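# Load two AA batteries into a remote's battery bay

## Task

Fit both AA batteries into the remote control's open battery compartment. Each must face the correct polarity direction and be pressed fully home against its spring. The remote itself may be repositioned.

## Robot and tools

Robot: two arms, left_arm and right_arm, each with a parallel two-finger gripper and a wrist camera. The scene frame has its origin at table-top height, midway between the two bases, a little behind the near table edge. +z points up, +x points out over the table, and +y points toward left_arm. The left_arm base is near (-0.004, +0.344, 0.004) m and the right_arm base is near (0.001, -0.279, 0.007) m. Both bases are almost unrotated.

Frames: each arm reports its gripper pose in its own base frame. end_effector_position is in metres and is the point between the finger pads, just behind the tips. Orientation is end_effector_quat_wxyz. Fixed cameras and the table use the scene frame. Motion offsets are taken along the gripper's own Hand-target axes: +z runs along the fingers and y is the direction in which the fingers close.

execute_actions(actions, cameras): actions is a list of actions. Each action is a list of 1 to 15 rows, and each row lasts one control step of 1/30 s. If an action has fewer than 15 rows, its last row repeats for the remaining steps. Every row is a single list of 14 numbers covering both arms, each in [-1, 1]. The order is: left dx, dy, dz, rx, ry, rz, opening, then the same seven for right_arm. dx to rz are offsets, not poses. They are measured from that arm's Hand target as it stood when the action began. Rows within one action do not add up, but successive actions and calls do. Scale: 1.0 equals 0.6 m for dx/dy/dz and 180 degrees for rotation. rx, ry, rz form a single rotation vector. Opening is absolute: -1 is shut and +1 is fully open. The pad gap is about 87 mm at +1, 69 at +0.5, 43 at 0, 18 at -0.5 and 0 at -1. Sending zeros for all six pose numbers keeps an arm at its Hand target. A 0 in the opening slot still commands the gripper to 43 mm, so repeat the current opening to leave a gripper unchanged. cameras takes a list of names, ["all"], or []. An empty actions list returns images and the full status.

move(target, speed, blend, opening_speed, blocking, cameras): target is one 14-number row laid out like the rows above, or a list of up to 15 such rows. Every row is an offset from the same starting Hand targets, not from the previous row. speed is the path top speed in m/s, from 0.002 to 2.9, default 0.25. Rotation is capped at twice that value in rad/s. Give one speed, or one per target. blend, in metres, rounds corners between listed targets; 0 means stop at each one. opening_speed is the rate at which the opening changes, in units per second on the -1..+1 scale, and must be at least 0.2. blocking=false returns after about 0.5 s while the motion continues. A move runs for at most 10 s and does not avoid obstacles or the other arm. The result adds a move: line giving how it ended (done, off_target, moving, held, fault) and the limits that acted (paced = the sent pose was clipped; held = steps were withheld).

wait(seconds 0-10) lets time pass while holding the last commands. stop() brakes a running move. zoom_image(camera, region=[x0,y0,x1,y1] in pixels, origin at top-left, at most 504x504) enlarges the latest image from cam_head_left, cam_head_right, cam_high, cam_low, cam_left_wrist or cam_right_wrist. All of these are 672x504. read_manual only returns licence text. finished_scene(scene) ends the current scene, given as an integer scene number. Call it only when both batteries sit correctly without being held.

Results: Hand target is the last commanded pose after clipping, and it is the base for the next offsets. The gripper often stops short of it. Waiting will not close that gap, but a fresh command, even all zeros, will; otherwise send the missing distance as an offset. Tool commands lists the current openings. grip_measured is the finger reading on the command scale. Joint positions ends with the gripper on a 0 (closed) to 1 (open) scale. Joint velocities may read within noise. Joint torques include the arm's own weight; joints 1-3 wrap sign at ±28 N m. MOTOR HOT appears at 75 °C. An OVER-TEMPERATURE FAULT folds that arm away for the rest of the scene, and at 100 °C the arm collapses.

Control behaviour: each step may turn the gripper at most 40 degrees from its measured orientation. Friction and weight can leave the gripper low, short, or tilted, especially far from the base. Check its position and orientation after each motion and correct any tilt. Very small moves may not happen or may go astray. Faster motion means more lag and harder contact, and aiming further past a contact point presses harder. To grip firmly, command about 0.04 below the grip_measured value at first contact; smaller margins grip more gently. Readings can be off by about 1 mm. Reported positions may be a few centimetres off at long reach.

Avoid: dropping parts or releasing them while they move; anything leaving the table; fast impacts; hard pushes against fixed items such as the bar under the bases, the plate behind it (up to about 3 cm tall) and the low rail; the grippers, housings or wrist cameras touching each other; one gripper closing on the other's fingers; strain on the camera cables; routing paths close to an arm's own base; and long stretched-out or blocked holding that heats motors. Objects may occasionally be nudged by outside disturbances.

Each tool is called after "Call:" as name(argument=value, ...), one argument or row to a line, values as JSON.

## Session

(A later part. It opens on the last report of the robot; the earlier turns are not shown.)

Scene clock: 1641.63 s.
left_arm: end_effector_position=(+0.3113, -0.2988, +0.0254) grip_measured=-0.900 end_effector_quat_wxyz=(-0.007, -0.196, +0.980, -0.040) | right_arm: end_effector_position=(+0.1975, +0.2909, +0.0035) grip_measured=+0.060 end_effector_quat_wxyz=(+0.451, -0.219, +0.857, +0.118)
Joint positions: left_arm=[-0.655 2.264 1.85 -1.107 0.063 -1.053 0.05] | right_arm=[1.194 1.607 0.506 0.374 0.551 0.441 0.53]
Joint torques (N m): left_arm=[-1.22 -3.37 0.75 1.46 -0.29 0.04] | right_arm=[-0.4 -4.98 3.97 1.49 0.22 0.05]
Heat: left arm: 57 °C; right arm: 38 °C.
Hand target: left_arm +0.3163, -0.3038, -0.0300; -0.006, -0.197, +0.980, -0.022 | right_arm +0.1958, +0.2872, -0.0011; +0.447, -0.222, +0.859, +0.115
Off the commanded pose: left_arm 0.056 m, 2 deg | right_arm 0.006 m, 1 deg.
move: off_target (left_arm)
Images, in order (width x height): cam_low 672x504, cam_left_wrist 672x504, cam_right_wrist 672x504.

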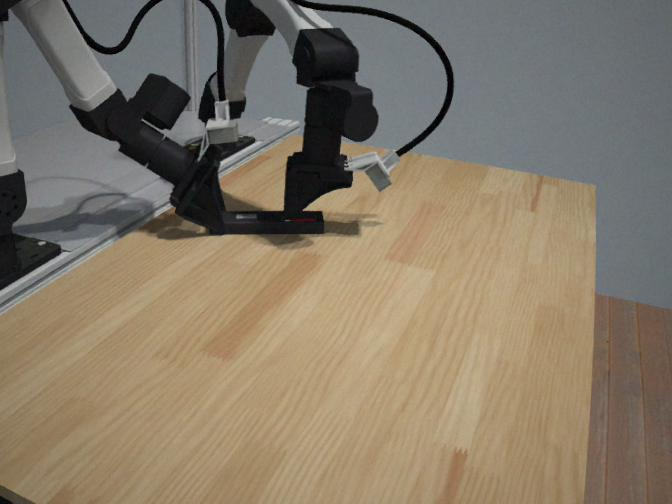

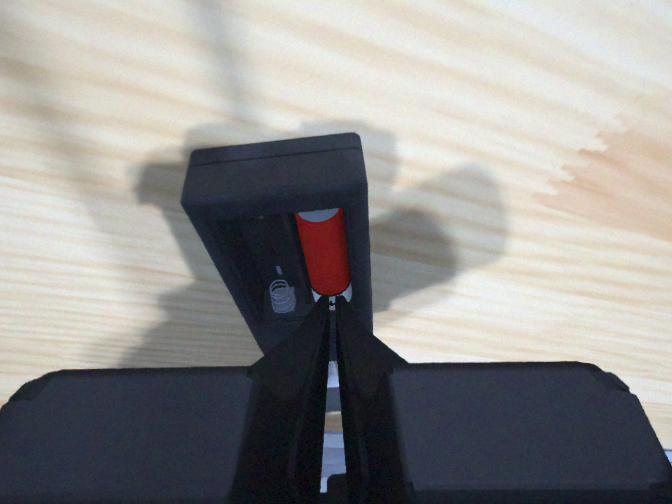

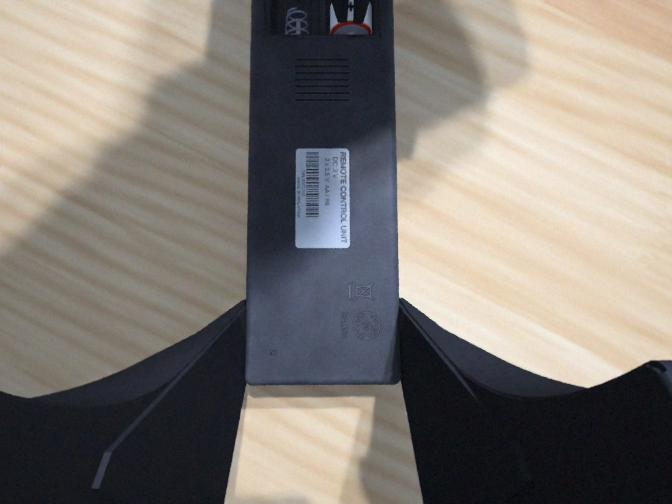

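Call:
move(
  target=[0, 0, -0.14, 0, 0, 0, -0.9, 0, 0, 0, 0, 0, 0, 0.02],
  speed=0.08,
  cameras=["cam_low", "cam_left_wrist", "cam_right_wrist"],
)

Call:
zoom_image(
  camera="cam_right_wrist",
  region=[300, 0, 400, 50],
)

Call:
zoom_image(
  camera="cam_low",
  region=[275, 205, 325, 235],
)

Call:
zoom_image(
  camera="cam_left_wrist",
  region=[220, 60, 420, 260],
)

Scene clock: 1646.57 s.
left_arm: end_effector_position=(+0.3127, -0.2973, +0.0523) grip_measured=-0.900 end_effector_quat_wxyz=(-0.013, -0.197, +0.980, -0.023) | right_arm: end_effector_position=(+0.1975, +0.2909, +0.0035) grip_measured=+0.060 end_effector_quat_wxyz=(+0.451, -0.219, +0.857, +0.118)
Joint positions: left_arm=[-0.656 2.288 1.998 -1.264 0.051 -1.053 0.05] | right_arm=[1.194 1.607 0.506 0.374 0.551 0.441 0.53]
Joint torques (N m): left_arm=[-0.57 -11.03 7.36 0.19 -0.16 0.09] | right_arm=[-0.39 -4.98 3.97 1.48 0.22 0.05]
Heat: left arm: 57 °C; right arm: 38 °C.
Hand target: left_arm +0.3164, -0.3000, +0.0540; -0.005, -0.196, +0.980, -0.021 | right_arm +0.1958, +0.2872, -0.0011; +0.447, -0.222, +0.859, +0.115
Off the commanded pose: left_arm 0.005 m, 1 deg | right_arm 0.006 m, 1 deg.
move: done
Images, in order (width x height): cam_low 672x504, cam_left_wrist 672x504, cam_right_wrist 672x504.

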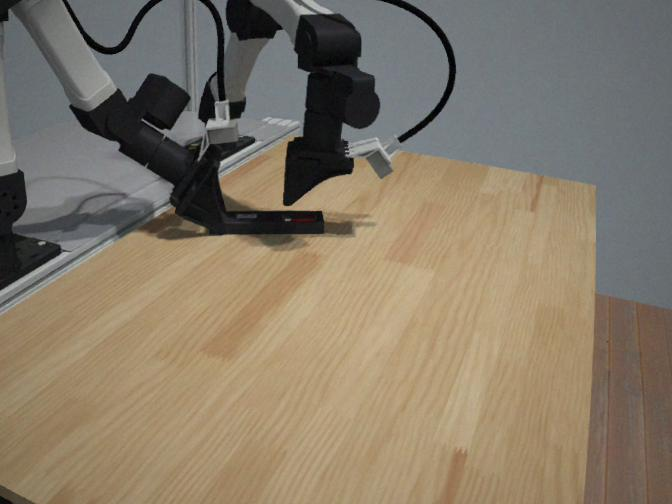

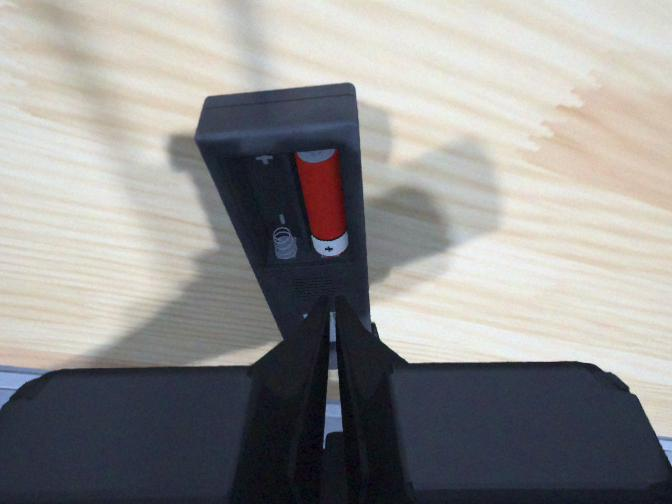

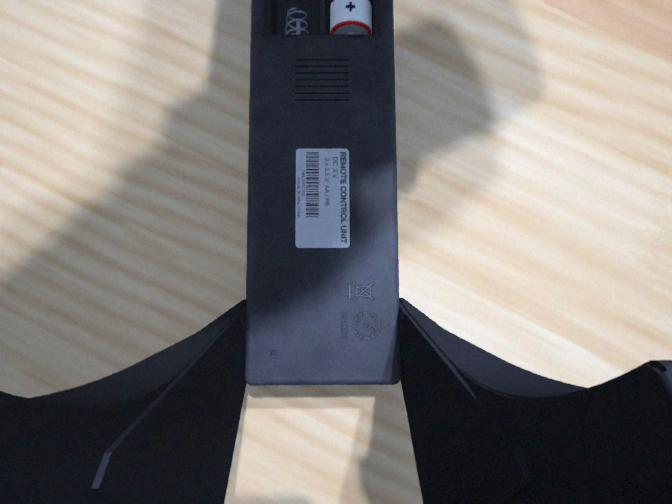

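Scaled by 5.040.

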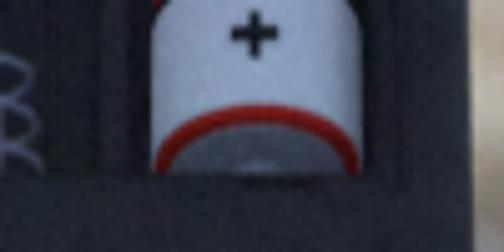

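Scaled by 10.080.

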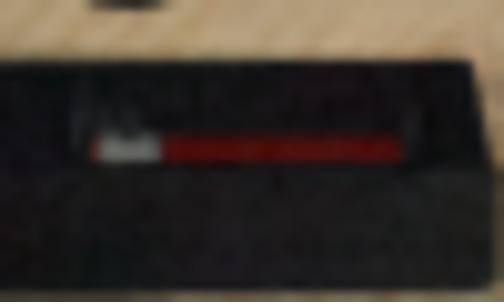

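Scaled by 2.520.

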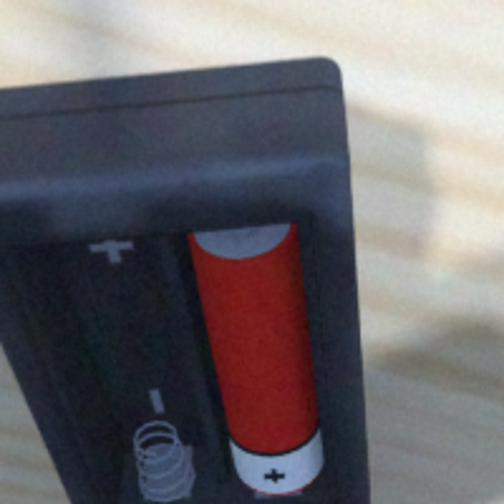

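Call:
move(
  target=[
    [0.0227, 0.06, -0.0786, 0, 0, 0, -0.9, 0, 0, 0, 0, 0, 0, 0.02],
    [-0.0248, 0.3473, -0.0824, -0.0032, -0.0067, -0.2206, -0.9, 0, 0, 0, 0, 0, 0, 0.02],
    [-0.0888, 0.5227, -0.0904, -0.0064, -0.0134, -0.4411, -0.35, 0, 0, 0, 0, 0, 0, 0.02],
  ],
  speed=[0.12, 0.2, 0.2],
  blend=[0.03, 0.03, 0],
  cameras=["cam_low", "cam_left_wrist", "cam_right_wrist"],
)

Scene clock: 1704.37 s.
left_arm: end_effector_position=(+0.2452, +0.0079, +0.0886) grip_measured=-0.350 end_effector_quat_wxyz=(+0.016, +0.771, -0.637, -0.002) | right_arm: end_effector_position=(+0.1975, +0.2909, +0.0035) grip_measured=+0.060 end_effector_quat_wxyz=(+0.451, -0.219, +0.857, +0.118)
Joint positions: left_arm=[0.214 1.495 1.098 -1.201 0.016 -1.546 0.325] | right_arm=[1.194 1.607 0.506 0.374 0.551 0.441 0.53]
Joint torques (N m): left_arm=[0.58 -8.38 4.97 0.15 -0.2 -0.04] | right_arm=[-0.4 -4.97 3.97 1.48 0.22 0.04]
Heat: left arm: 58 °C; right arm: 38 °C.
Hand target: left_arm +0.2449, +0.0120, +0.0946; +0.001, +0.778, -0.629, +0.000 | right_arm +0.1958, +0.2872, -0.0011; +0.447, -0.222, +0.859, +0.115
Off the commanded pose: left_arm 0.007 m, 2 deg | right_arm 0.006 m, 1 deg.
move: done
Images, in order (width x height): cam_low 672x504, cam_left_wrist 672x504, cam_right_wrist 672x504.

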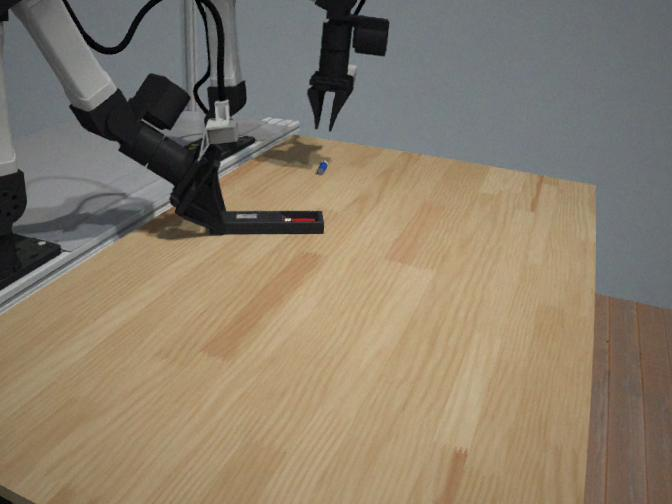

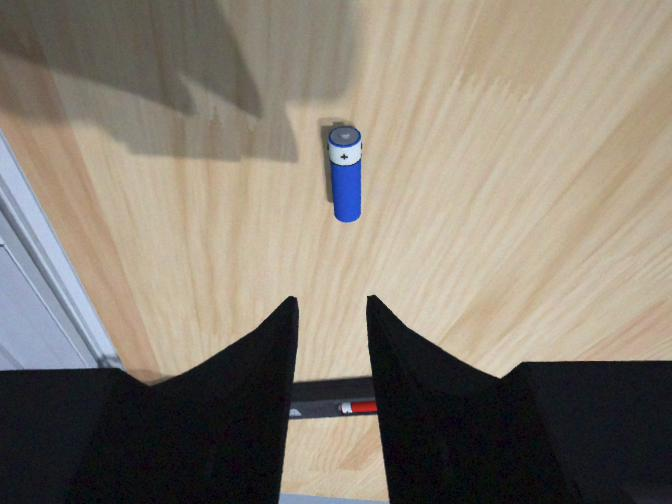

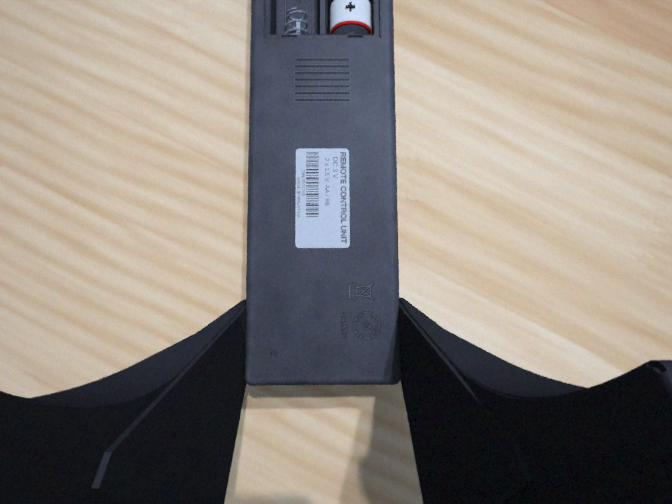

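Call:
zoom_image(
  camera="cam_low",
  region=[280, 80, 370, 190],
)

Scaled by 4.582.

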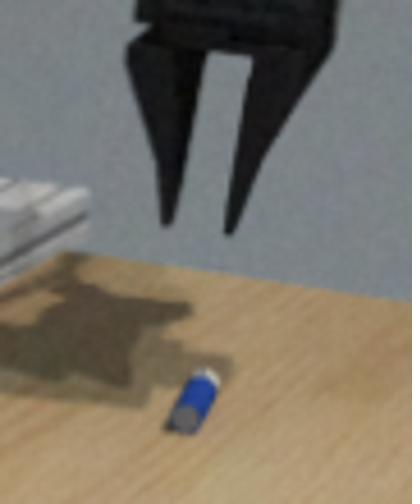

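Call:
move(
  target=[-0.02, -0.0108, 0.083, 0, 0, 0, -0.35, 0, 0, 0, 0, 0, 0, 0.02],
  speed=0.12,
  cameras=["cam_low", "cam_left_wrist"],
)

Call:
zoom_image(
  camera="cam_low",
  region=[280, 80, 370, 190],
)

Scene clock: 1720.73 s.
left_arm: end_effector_position=(+0.2460, +0.0200, +0.0473) grip_measured=-0.350 end_effector_quat_wxyz=(+0.008, +0.777, -0.629, +0.004) | right_arm: end_effector_position=(+0.1975, +0.2909, +0.0035) grip_measured=+0.060 end_effector_quat_wxyz=(+0.451, -0.219, +0.857, +0.118)
Joint positions: left_arm=[0.261 1.526 0.959 -1.012 0.015 -1.519 0.325] | right_arm=[1.194 1.607 0.506 0.374 0.551 0.441 0.53]
Joint torques (N m): left_arm=[0.66 -4.52 4.96 0.32 -0.19 0.19] | right_arm=[-0.4 -4.98 3.97 1.48 0.22 0.04]
Heat: left arm: 56 °C; right arm: 38 °C.
Hand target: left_arm +0.2486, +0.0251, +0.0447; +0.001, +0.778, -0.629, +0.000 | right_arm +0.1958, +0.2872, -0.0011; +0.447, -0.222, +0.859, +0.115
Off the commanded pose: left_arm 0.006 m, 1 deg | right_arm 0.006 m, 1 deg.
move: done
Images, in order (width x height): cam_low 672x504, cam_left_wrist 672x504.

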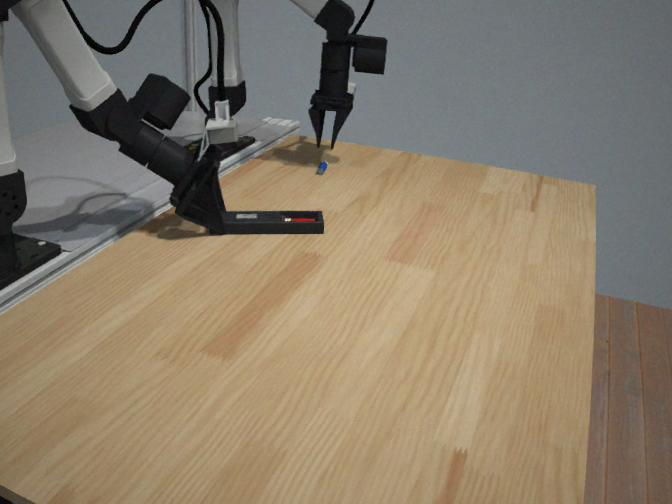

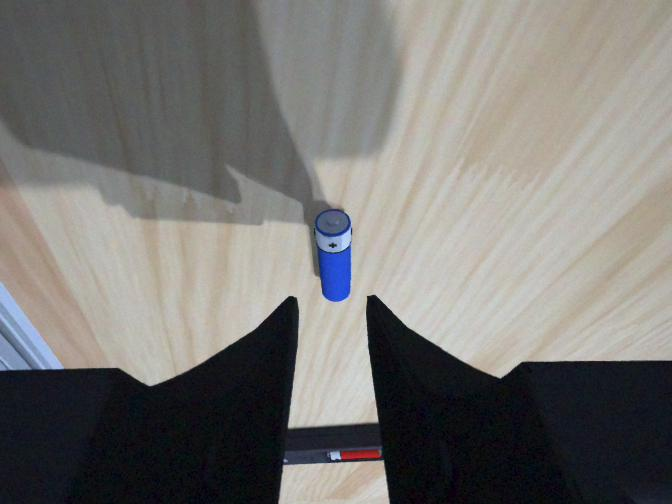

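Scaled by 4.582.

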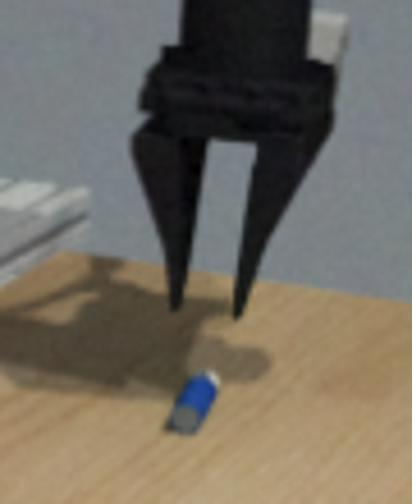

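Call:
move(
  target=[0.0083, -0.001, 0.056, 0, 0, 0, -0.35, 0, 0, 0, 0, 0, 0, 0.02],
  speed=0.06,
  cameras=["cam_low", "cam_left_wrist"],
)

Call:
zoom_image(
  camera="cam_low",
  region=[290, 120, 350, 190],
)

Call:
zoom_image(
  camera="cam_left_wrist",
  region=[240, 220, 440, 370],
)

Scene clock: 1734.53 s.
left_arm: end_effector_position=(+0.2471, +0.0191, +0.0142) grip_measured=-0.350 end_effector_quat_wxyz=(+0.007, +0.776, -0.631, +0.004) | right_arm: end_effector_position=(+0.1975, +0.2909, +0.0035) grip_measured=+0.060 end_effector_quat_wxyz=(+0.451, -0.219, +0.857, +0.118)
Joint positions: left_arm=[0.256 1.582 0.871 -0.866 0.015 -1.519 0.325] | right_arm=[1.194 1.607 0.506 0.374 0.551 0.441 0.53]
Joint torques (N m): left_arm=[-0.9 -4.63 4.67 0.37 -0.2 -0.02] | right_arm=[-0.4 -4.98 3.99 1.48 0.22 0.04]
Heat: left arm: 54 °C; right arm: 38 °C.
Hand target: left_arm +0.2503, +0.0203, +0.0112; +0.001, +0.778, -0.629, +0.000 | right_arm +0.1958, +0.2872, -0.0011; +0.447, -0.222, +0.859, +0.115
Off the commanded pose: left_arm 0.005 m, 1 deg | right_arm 0.006 m, 1 deg.
move: done
Images, in order (width x height): cam_low 672x504, cam_left_wrist 672x504.

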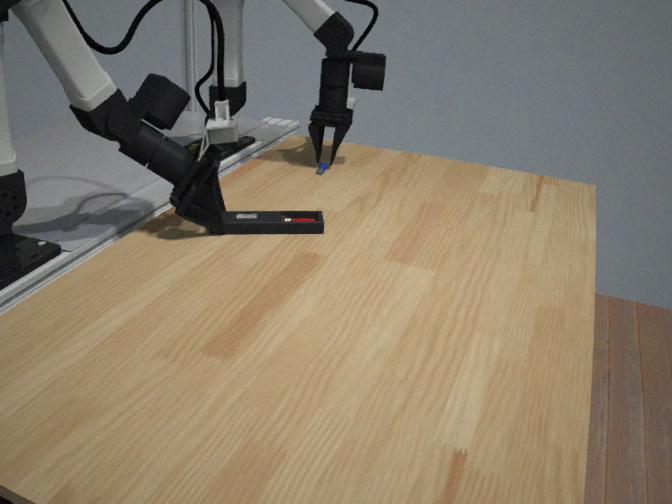

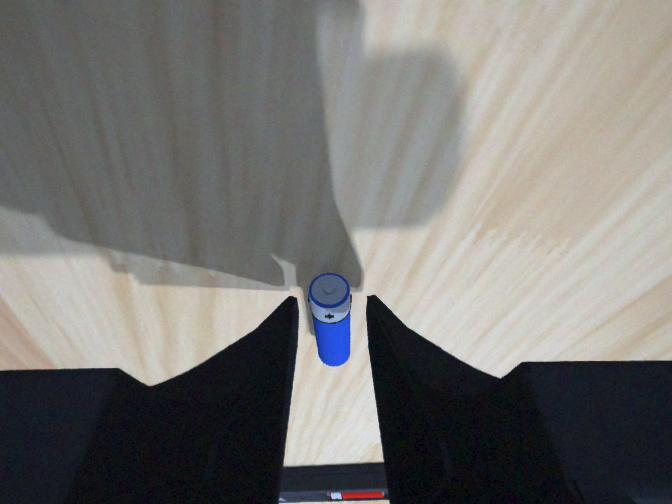

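Scaled by 7.200.

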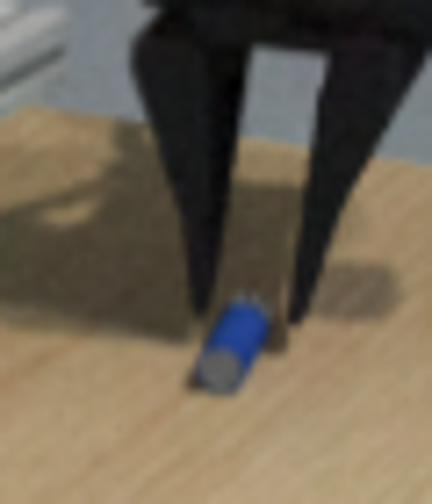

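Scaled by 2.520.

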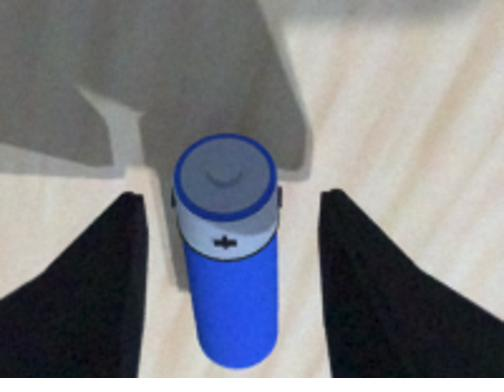

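Call:
move(
  target=[0, 0, 0.009, 0, 0, 0, -0.35, 0, 0, 0, 0, 0, 0, 0.02],
  speed=0.04,
  cameras=["cam_low", "cam_left_wrist"],
)

Call:
zoom_image(
  camera="cam_low",
  region=[300, 140, 340, 185],
)

Call:
zoom_image(
  camera="cam_left_wrist",
  region=[270, 250, 400, 370],
)

Scene clock: 1761.27 s.
left_arm: end_effector_position=(+0.2474, +0.0191, +0.0090) grip_measured=-0.350 end_effector_quat_wxyz=(+0.007, +0.776, -0.631, +0.004) | right_arm: end_effector_position=(+0.1975, +0.2909, +0.0035) grip_measured=+0.060 end_effector_quat_wxyz=(+0.451, -0.219, +0.857, +0.118)
Joint positions: left_arm=[0.256 1.592 0.858 -0.842 0.015 -1.519 0.325] | right_arm=[1.194 1.607 0.506 0.374 0.551 0.441 0.53]
Joint torques (N m): left_arm=[-0.88 -4.66 4.53 0.38 -0.2 -0.02] | right_arm=[-0.4 -4.98 3.97 1.48 0.22 0.04]
Heat: left arm: 51 °C; right arm: 38 °C.
Hand target: left_arm +0.2502, +0.0203, +0.0057; +0.001, +0.778, -0.629, +0.000 | right_arm +0.1958, +0.2872, -0.0011; +0.447, -0.222, +0.859, +0.115
Off the commanded pose: left_arm 0.004 m, 1 deg | right_arm 0.006 m, 1 deg.
move: done
Images, in order (width x height): cam_low 672x504, cam_left_wrist 672x504.

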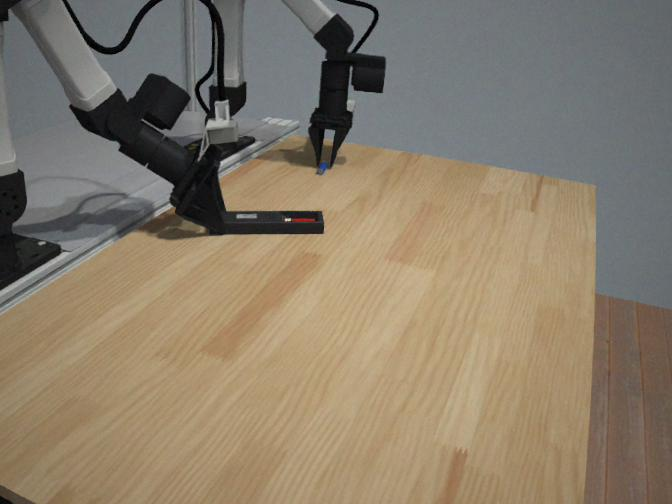

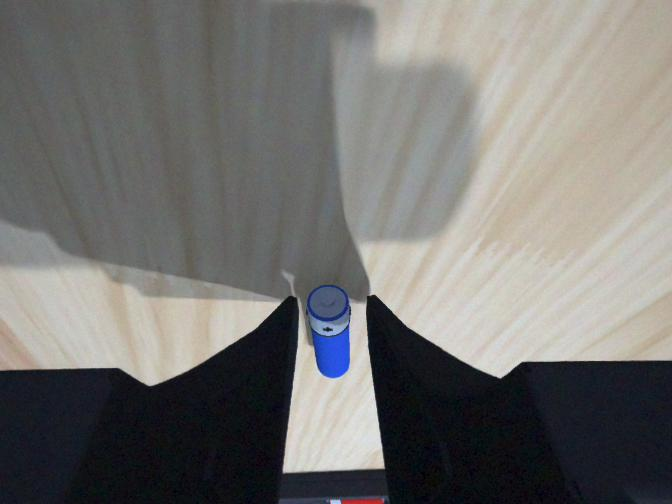

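Scaled by 11.200.

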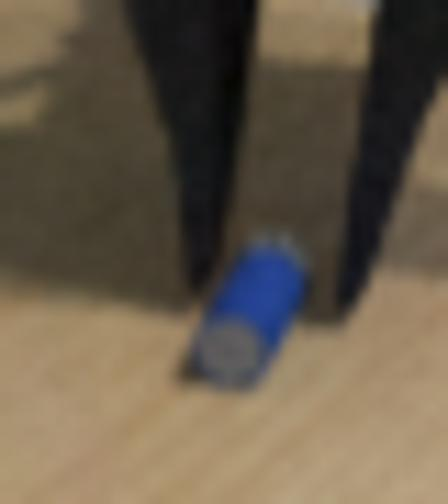

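Scaled by 3.877.

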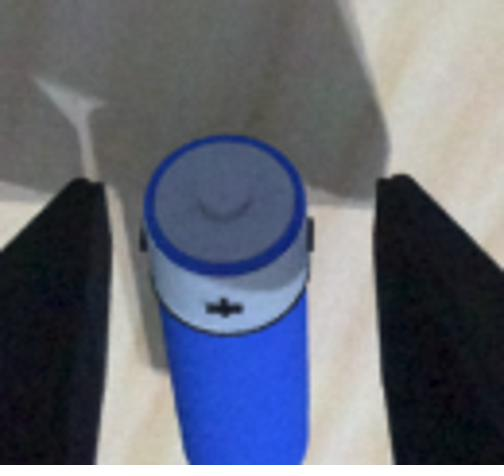

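Call:
move(
  target=[0, 0, 0, 0, 0, 0, -0.66, 0, 0, 0, 0, 0, 0, 0.02],
  opening_speed=0.4,
  cameras=["cam_low", "cam_left_wrist"],
)

Call:
zoom_image(
  camera="cam_low",
  region=[300, 140, 340, 185],
)

Call:
zoom_image(
  camera="cam_left_wrist",
  region=[270, 250, 400, 370],
)

Scene clock: 1772.73 s.
left_arm: end_effector_position=(+0.2475, +0.0192, +0.0090) grip_measured=-0.592 end_effector_quat_wxyz=(+0.007, +0.776, -0.631, +0.004) | right_arm: end_effector_position=(+0.1975, +0.2909, +0.0035) grip_measured=+0.060 end_effector_quat_wxyz=(+0.451, -0.219, +0.857, +0.118)
Joint positions: left_arm=[0.256 1.592 0.858 -0.842 0.015 -1.519 0.204] | right_arm=[1.194 1.607 0.506 0.374 0.551 0.441 0.53]
Joint torques (N m): left_arm=[-0.9 -4.64 4.53 0.37 -0.2 -0.01] | right_arm=[-0.39 -4.97 3.99 1.48 0.22 0.04]
Heat: left arm: 50 °C; right arm: 38 °C.
Hand target: left_arm +0.2502, +0.0203, +0.0057; +0.001, +0.778, -0.629, +0.000 | right_arm +0.1958, +0.2872, -0.0011; +0.447, -0.222, +0.859, +0.115
Off the commanded pose: left_arm 0.004 m, 1 deg | right_arm 0.006 m, 1 deg.
move: done
Images, in order (width x height): cam_low 672x504, cam_left_wrist 672x504.

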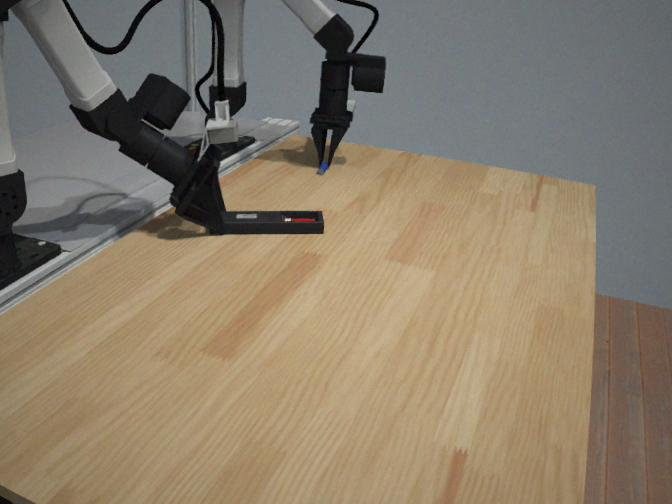

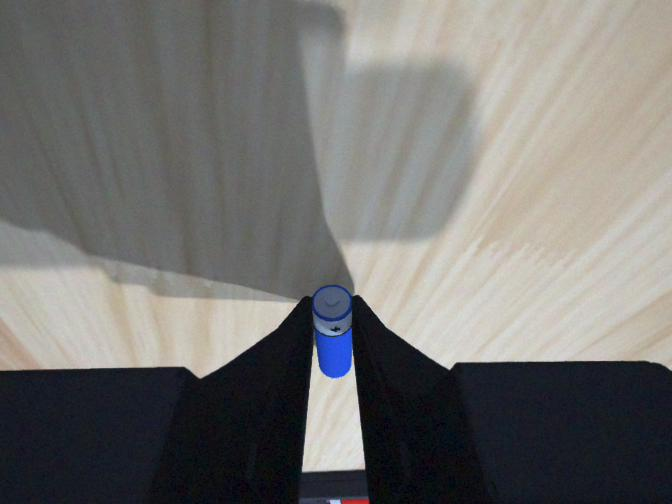

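Scaled by 11.200.

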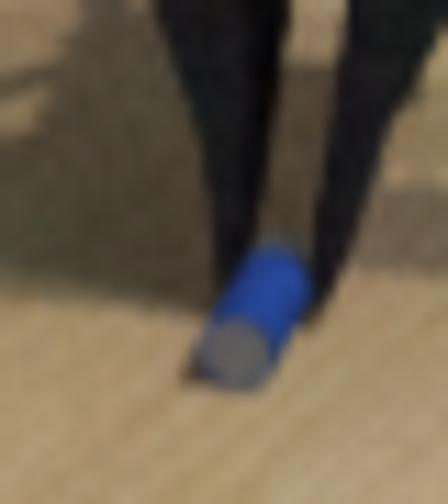

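Scaled by 3.877.

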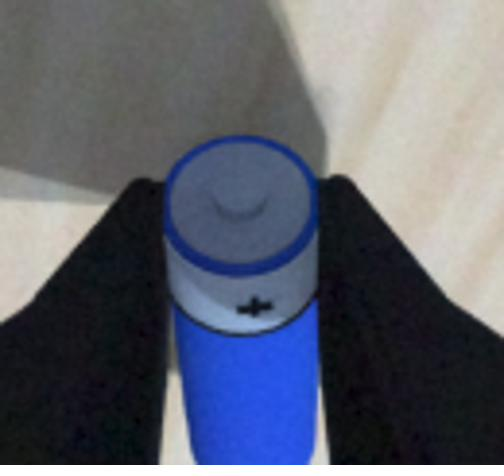

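Call:
move(
  target=[0, 0, -0.12, 0, 0, 0, -0.72, 0, 0, 0, 0, 0, 0, 0.02],
  speed=0.1,
  cameras=["cam_low", "cam_left_wrist"],
)

Call:
zoom_image(
  camera="cam_low",
  region=[290, 100, 350, 170],
)

Call:
zoom_image(
  camera="cam_left_wrist",
  region=[270, 250, 400, 370],
)

Scene clock: 1784.20 s.
left_arm: end_effector_position=(+0.2434, +0.0181, +0.0654) grip_measured=-0.592 end_effector_quat_wxyz=(+0.023, +0.775, -0.631, -0.007) | right_arm: end_effector_position=(+0.1975, +0.2909, +0.0035) grip_measured=+0.060 end_effector_quat_wxyz=(+0.451, -0.219, +0.857, +0.118)
Joint positions: left_arm=[0.256 1.53 1.036 -1.122 0.015 -1.519 0.204] | right_arm=[1.194 1.607 0.506 0.374 0.551 0.441 0.53]
Joint torques (N m): left_arm=[-0.84 -8.34 6.98 0.06 -0.19 -0.02] | right_arm=[-0.4 -4.98 3.97 1.49 0.22 0.04]
Heat: left arm: 49 °C; right arm: 38 °C.
Hand target: left_arm +0.2502, +0.0204, +0.0777; +0.001, +0.778, -0.629, +0.000 | right_arm +0.1958, +0.2872, -0.0011; +0.447, -0.222, +0.859, +0.115
Off the commanded pose: left_arm 0.014 m, 3 deg | right_arm 0.006 m, 1 deg.
move: off_target (left_arm)
Images, in order (width x height): cam_low 672x504, cam_left_wrist 672x504.

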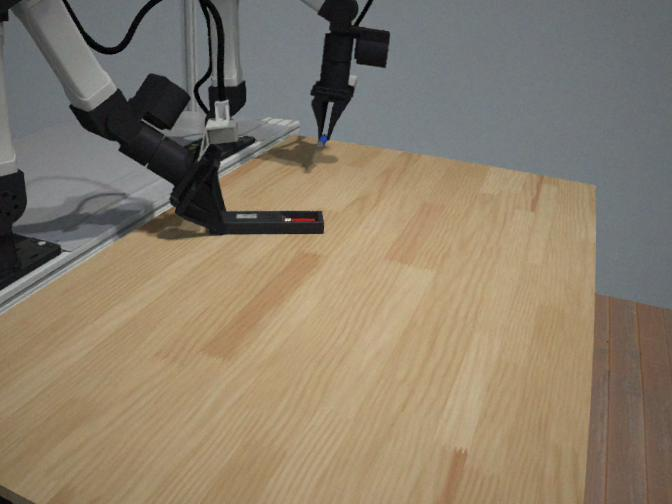

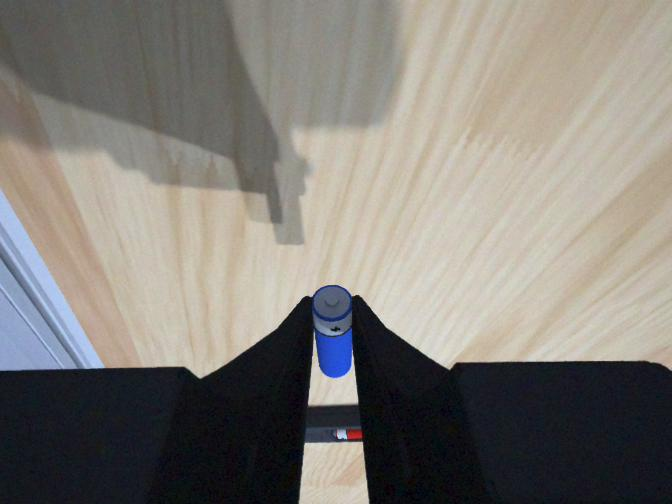

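Scaled by 7.200.

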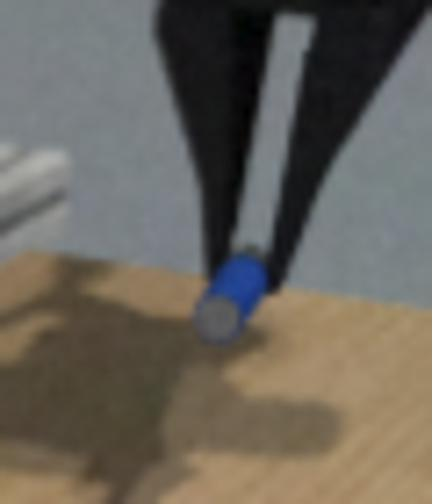

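Scaled by 3.877.

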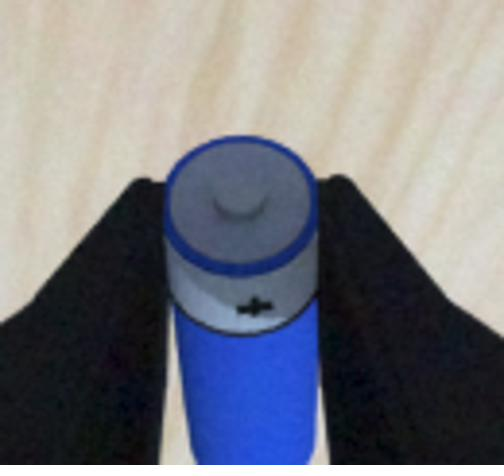

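Call:
move(
  target=[
    [0.198, 0.0345, -0.0368, 0.0388, -0.0531, 0.1992, -0.72, 0, 0, 0, 0, 0, 0, 0.02],
    [0.413, -0.0132, -0.0367, 0.0777, -0.1061, 0.3984, -0.72, 0, 0, 0, 0, 0, 0, 0.02],
    [0.4985, -0.051, 0.0201, 0.0777, -0.1061, 0.3984, -0.72, 0, 0, 0, 0, 0, 0, 0.02],
  ],
  speed=[0.18, 0.18, 0.1],
  blend=[0.03, 0.02, 0],
  cameras=["cam_low", "cam_left_wrist", "cam_right_wrist"],
)

Call:
zoom_image(
  camera="cam_low",
  region=[240, 140, 350, 245],
)

Call:
zoom_image(
  camera="cam_left_wrist",
  region=[200, 120, 450, 380],
)

Scene clock: 1842.20 s.
left_arm: end_effector_position=(+0.3333, -0.2592, +0.0619) grip_measured=-0.592 end_effector_quat_wxyz=(+0.167, -0.243, +0.954, +0.056) | right_arm: end_effector_position=(+0.1975, +0.2909, +0.0035) grip_measured=+0.060 end_effector_quat_wxyz=(+0.451, -0.219, +0.857, +0.118)
Joint positions: left_arm=[-0.713 2.127 1.795 -1.134 -0.339 -1.194 0.204] | right_arm=[1.194 1.607 0.506 0.374 0.551 0.441 0.53]
Joint torques (N m): left_arm=[-0.7 -9.95 7.69 0.53 -0.5 -0.02] | right_arm=[-0.39 -4.97 3.99 1.48 0.22 0.05]
Heat: left arm: 50 °C; right arm: 38 °C.
Hand target: left_arm +0.3428, -0.2658, +0.0660; +0.185, -0.249, +0.949, +0.048 | right_arm +0.1958, +0.2872, -0.0011; +0.447, -0.222, +0.859, +0.115
Off the commanded pose: left_arm 0.012 m, 2 deg | right_arm 0.006 m, 1 deg.
move: off_target (left_arm)
Images, in order (width x height): cam_low 672x504, cam_left_wrist 672x504, cam_right_wrist 672x504.

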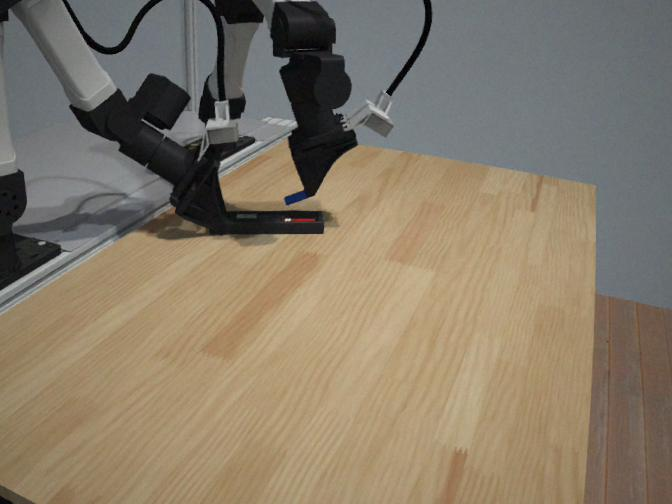

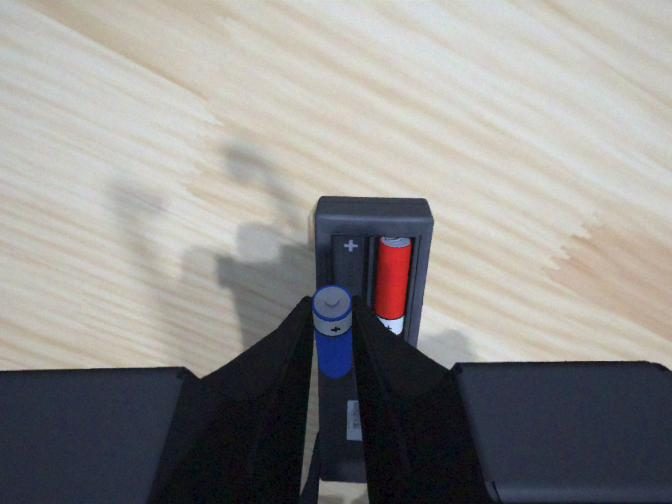

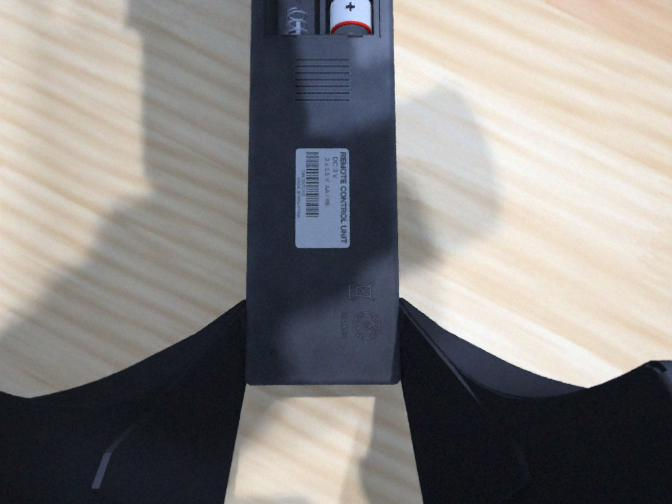

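Scaled by 4.582.

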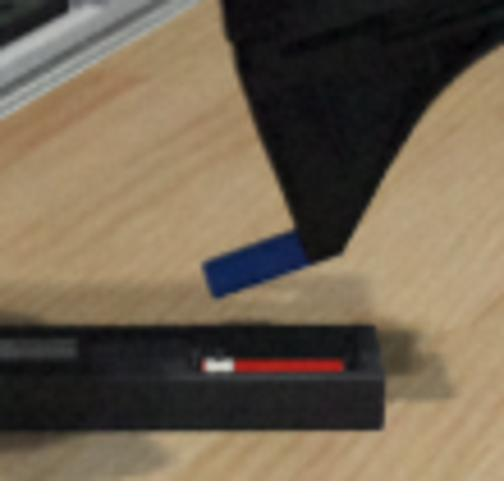

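Scaled by 1.938.

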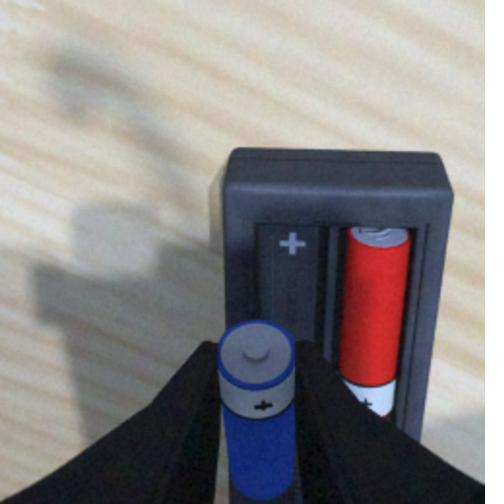

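Call:
move(
  target=[
    [-0.03, -0.0046, -0.058, 0, -0.022, 0, -0.72, 0, 0, 0, 0, 0, 0, 0.02],
    [0.0075, -0.0046, 0.0347, 0, -0.022, 0, -0.72, 0, 0, 0, 0, 0, 0, 0.02],
  ],
  speed=0.1,
  cameras=["cam_low", "cam_left_wrist", "cam_right_wrist"],
)

Call:
zoom_image(
  camera="cam_low",
  region=[250, 180, 340, 245],
)

Call:
zoom_image(
  camera="cam_left_wrist",
  region=[250, 150, 430, 330],
)

Call:
zoom_image(
  camera="cam_right_wrist",
  region=[245, 0, 400, 60],
)

Scene clock: 1865.53 s.
left_arm: end_effector_position=(+0.3423, -0.2634, +0.0484) grip_measured=-0.592 end_effector_quat_wxyz=(+0.205, -0.243, +0.946, +0.057) | right_arm: end_effector_position=(+0.1975, +0.2909, +0.0035) grip_measured=+0.060 end_effector_quat_wxyz=(+0.451, -0.219, +0.857, +0.118)
Joint positions: left_arm=[-0.734 2.134 1.742 -1.039 -0.408 -1.208 0.204] | right_arm=[1.194 1.607 0.506 0.374 0.551 0.441 0.53]
Joint torques (N m): left_arm=[-0.64 -10.02 5.37 0.66 -0.53 -0.01] | right_arm=[-0.4 -4.98 3.97 1.49 0.22 0.04]
Heat: left arm: 54 °C; right arm: 38 °C.
Hand target: left_arm +0.3474, -0.2663, +0.0450; +0.218, -0.247, +0.942, +0.057 | right_arm +0.1958, +0.2872, -0.0011; +0.447, -0.222, +0.859, +0.115
Off the commanded pose: left_arm 0.007 m, 2 deg | right_arm 0.006 m, 1 deg.
move: done
Images, in order (width x height): cam_low 672x504, cam_left_wrist 672x504, cam_right_wrist 672x504.

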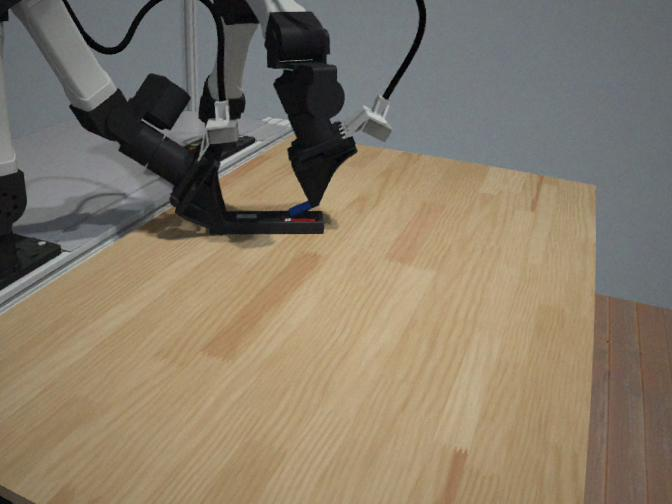

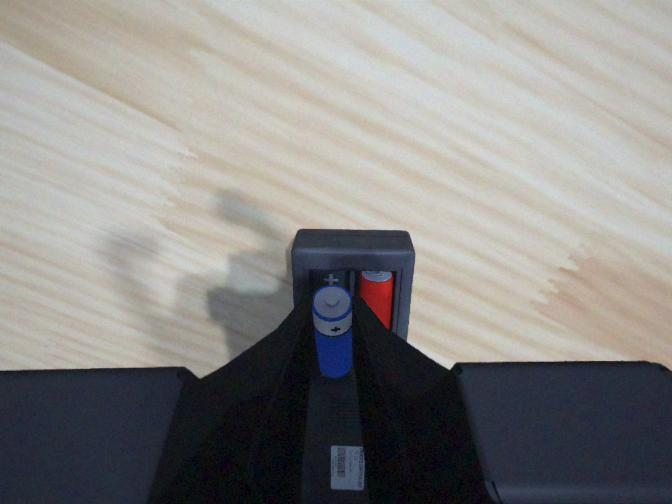

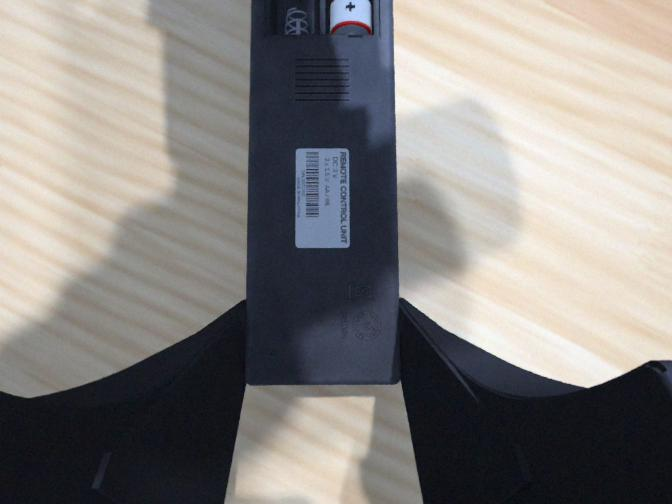

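Scaled by 5.600.

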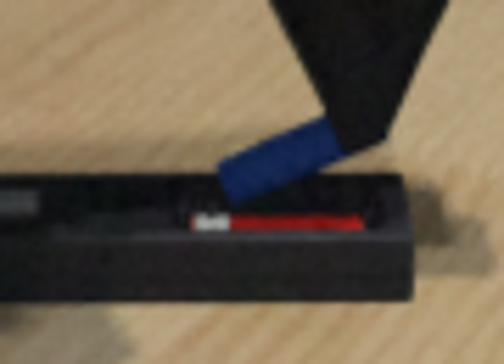

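Scaled by 2.800.

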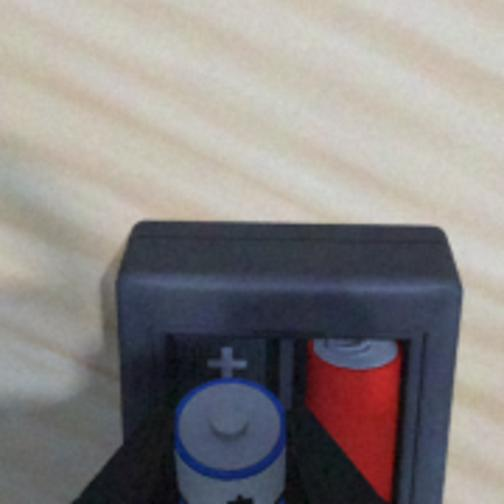

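Scaled by 3.252.

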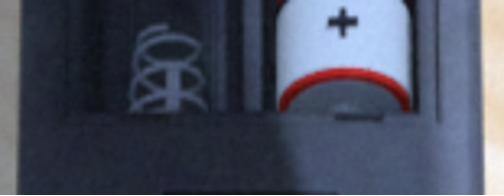

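Call:
move(
  target=[0.0088, 0, 0.0179, 0, 0, 0, -0.72, 0, 0, 0, 0, 0, 0, 0.02],
  speed=0.04,
  cameras=["cam_low", "cam_left_wrist", "cam_right_wrist"],
)

Call:
zoom_image(
  camera="cam_low",
  region=[250, 180, 340, 245],
)

Call:
zoom_image(
  camera="cam_left_wrist",
  region=[250, 210, 430, 390],
)

Call:
zoom_image(
  camera="cam_right_wrist",
  region=[245, 0, 400, 60],
)

Scene clock: 1874.37 s.
left_arm: end_effector_position=(+0.3417, -0.2627, +0.0369) grip_measured=-0.592 end_effector_quat_wxyz=(+0.205, -0.242, +0.946, +0.059) | right_arm: end_effector_position=(+0.1975, +0.2909, +0.0035) grip_measured=+0.060 end_effector_quat_wxyz=(+0.451, -0.219, +0.857, +0.118)
Joint positions: left_arm=[-0.734 2.142 1.708 -1.001 -0.408 -1.208 0.204] | right_arm=[1.194 1.607 0.506 0.374 0.551 0.441 0.53]
Joint torques (N m): left_arm=[-0.64 -9.89 5.31 0.74 -0.51 -0.01] | right_arm=[-0.4 -4.97 3.97 1.48 0.22 0.05]
Heat: left arm: 54 °C; right arm: 38 °C.
Hand target: left_arm +0.3473, -0.2663, +0.0330; +0.218, -0.247, +0.942, +0.057 | right_arm +0.1958, +0.2872, -0.0011; +0.447, -0.222, +0.859, +0.115
Off the commanded pose: left_arm 0.008 m, 2 deg | right_arm 0.006 m, 1 deg.
move: done
Images, in order (width x height): cam_low 672x504, cam_left_wrist 672x504, cam_right_wrist 672x504.

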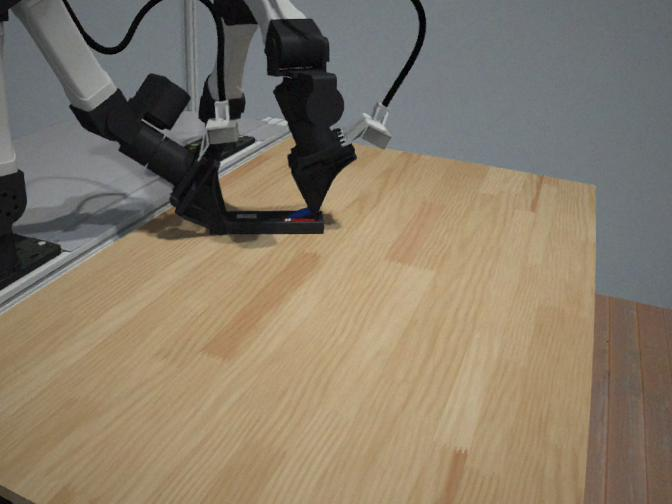

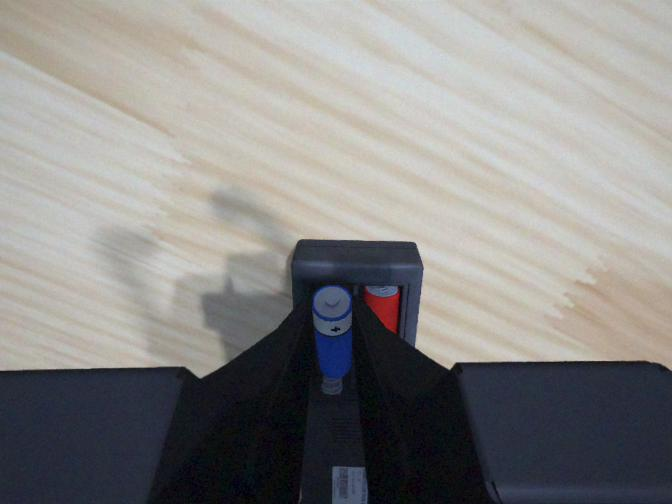

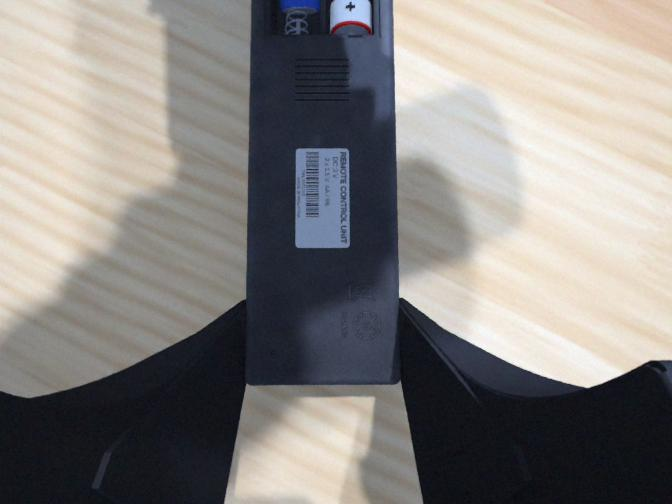

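Scaled by 5.600.

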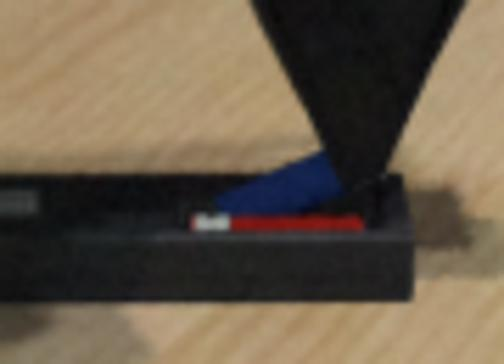

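Scaled by 2.800.

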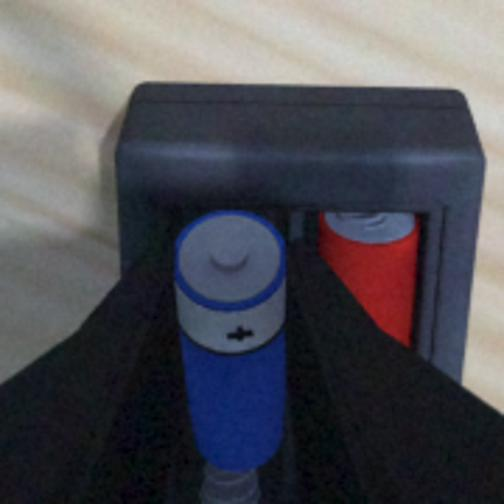

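Scaled by 3.252.

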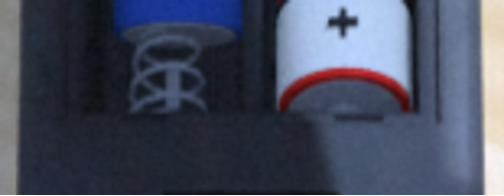

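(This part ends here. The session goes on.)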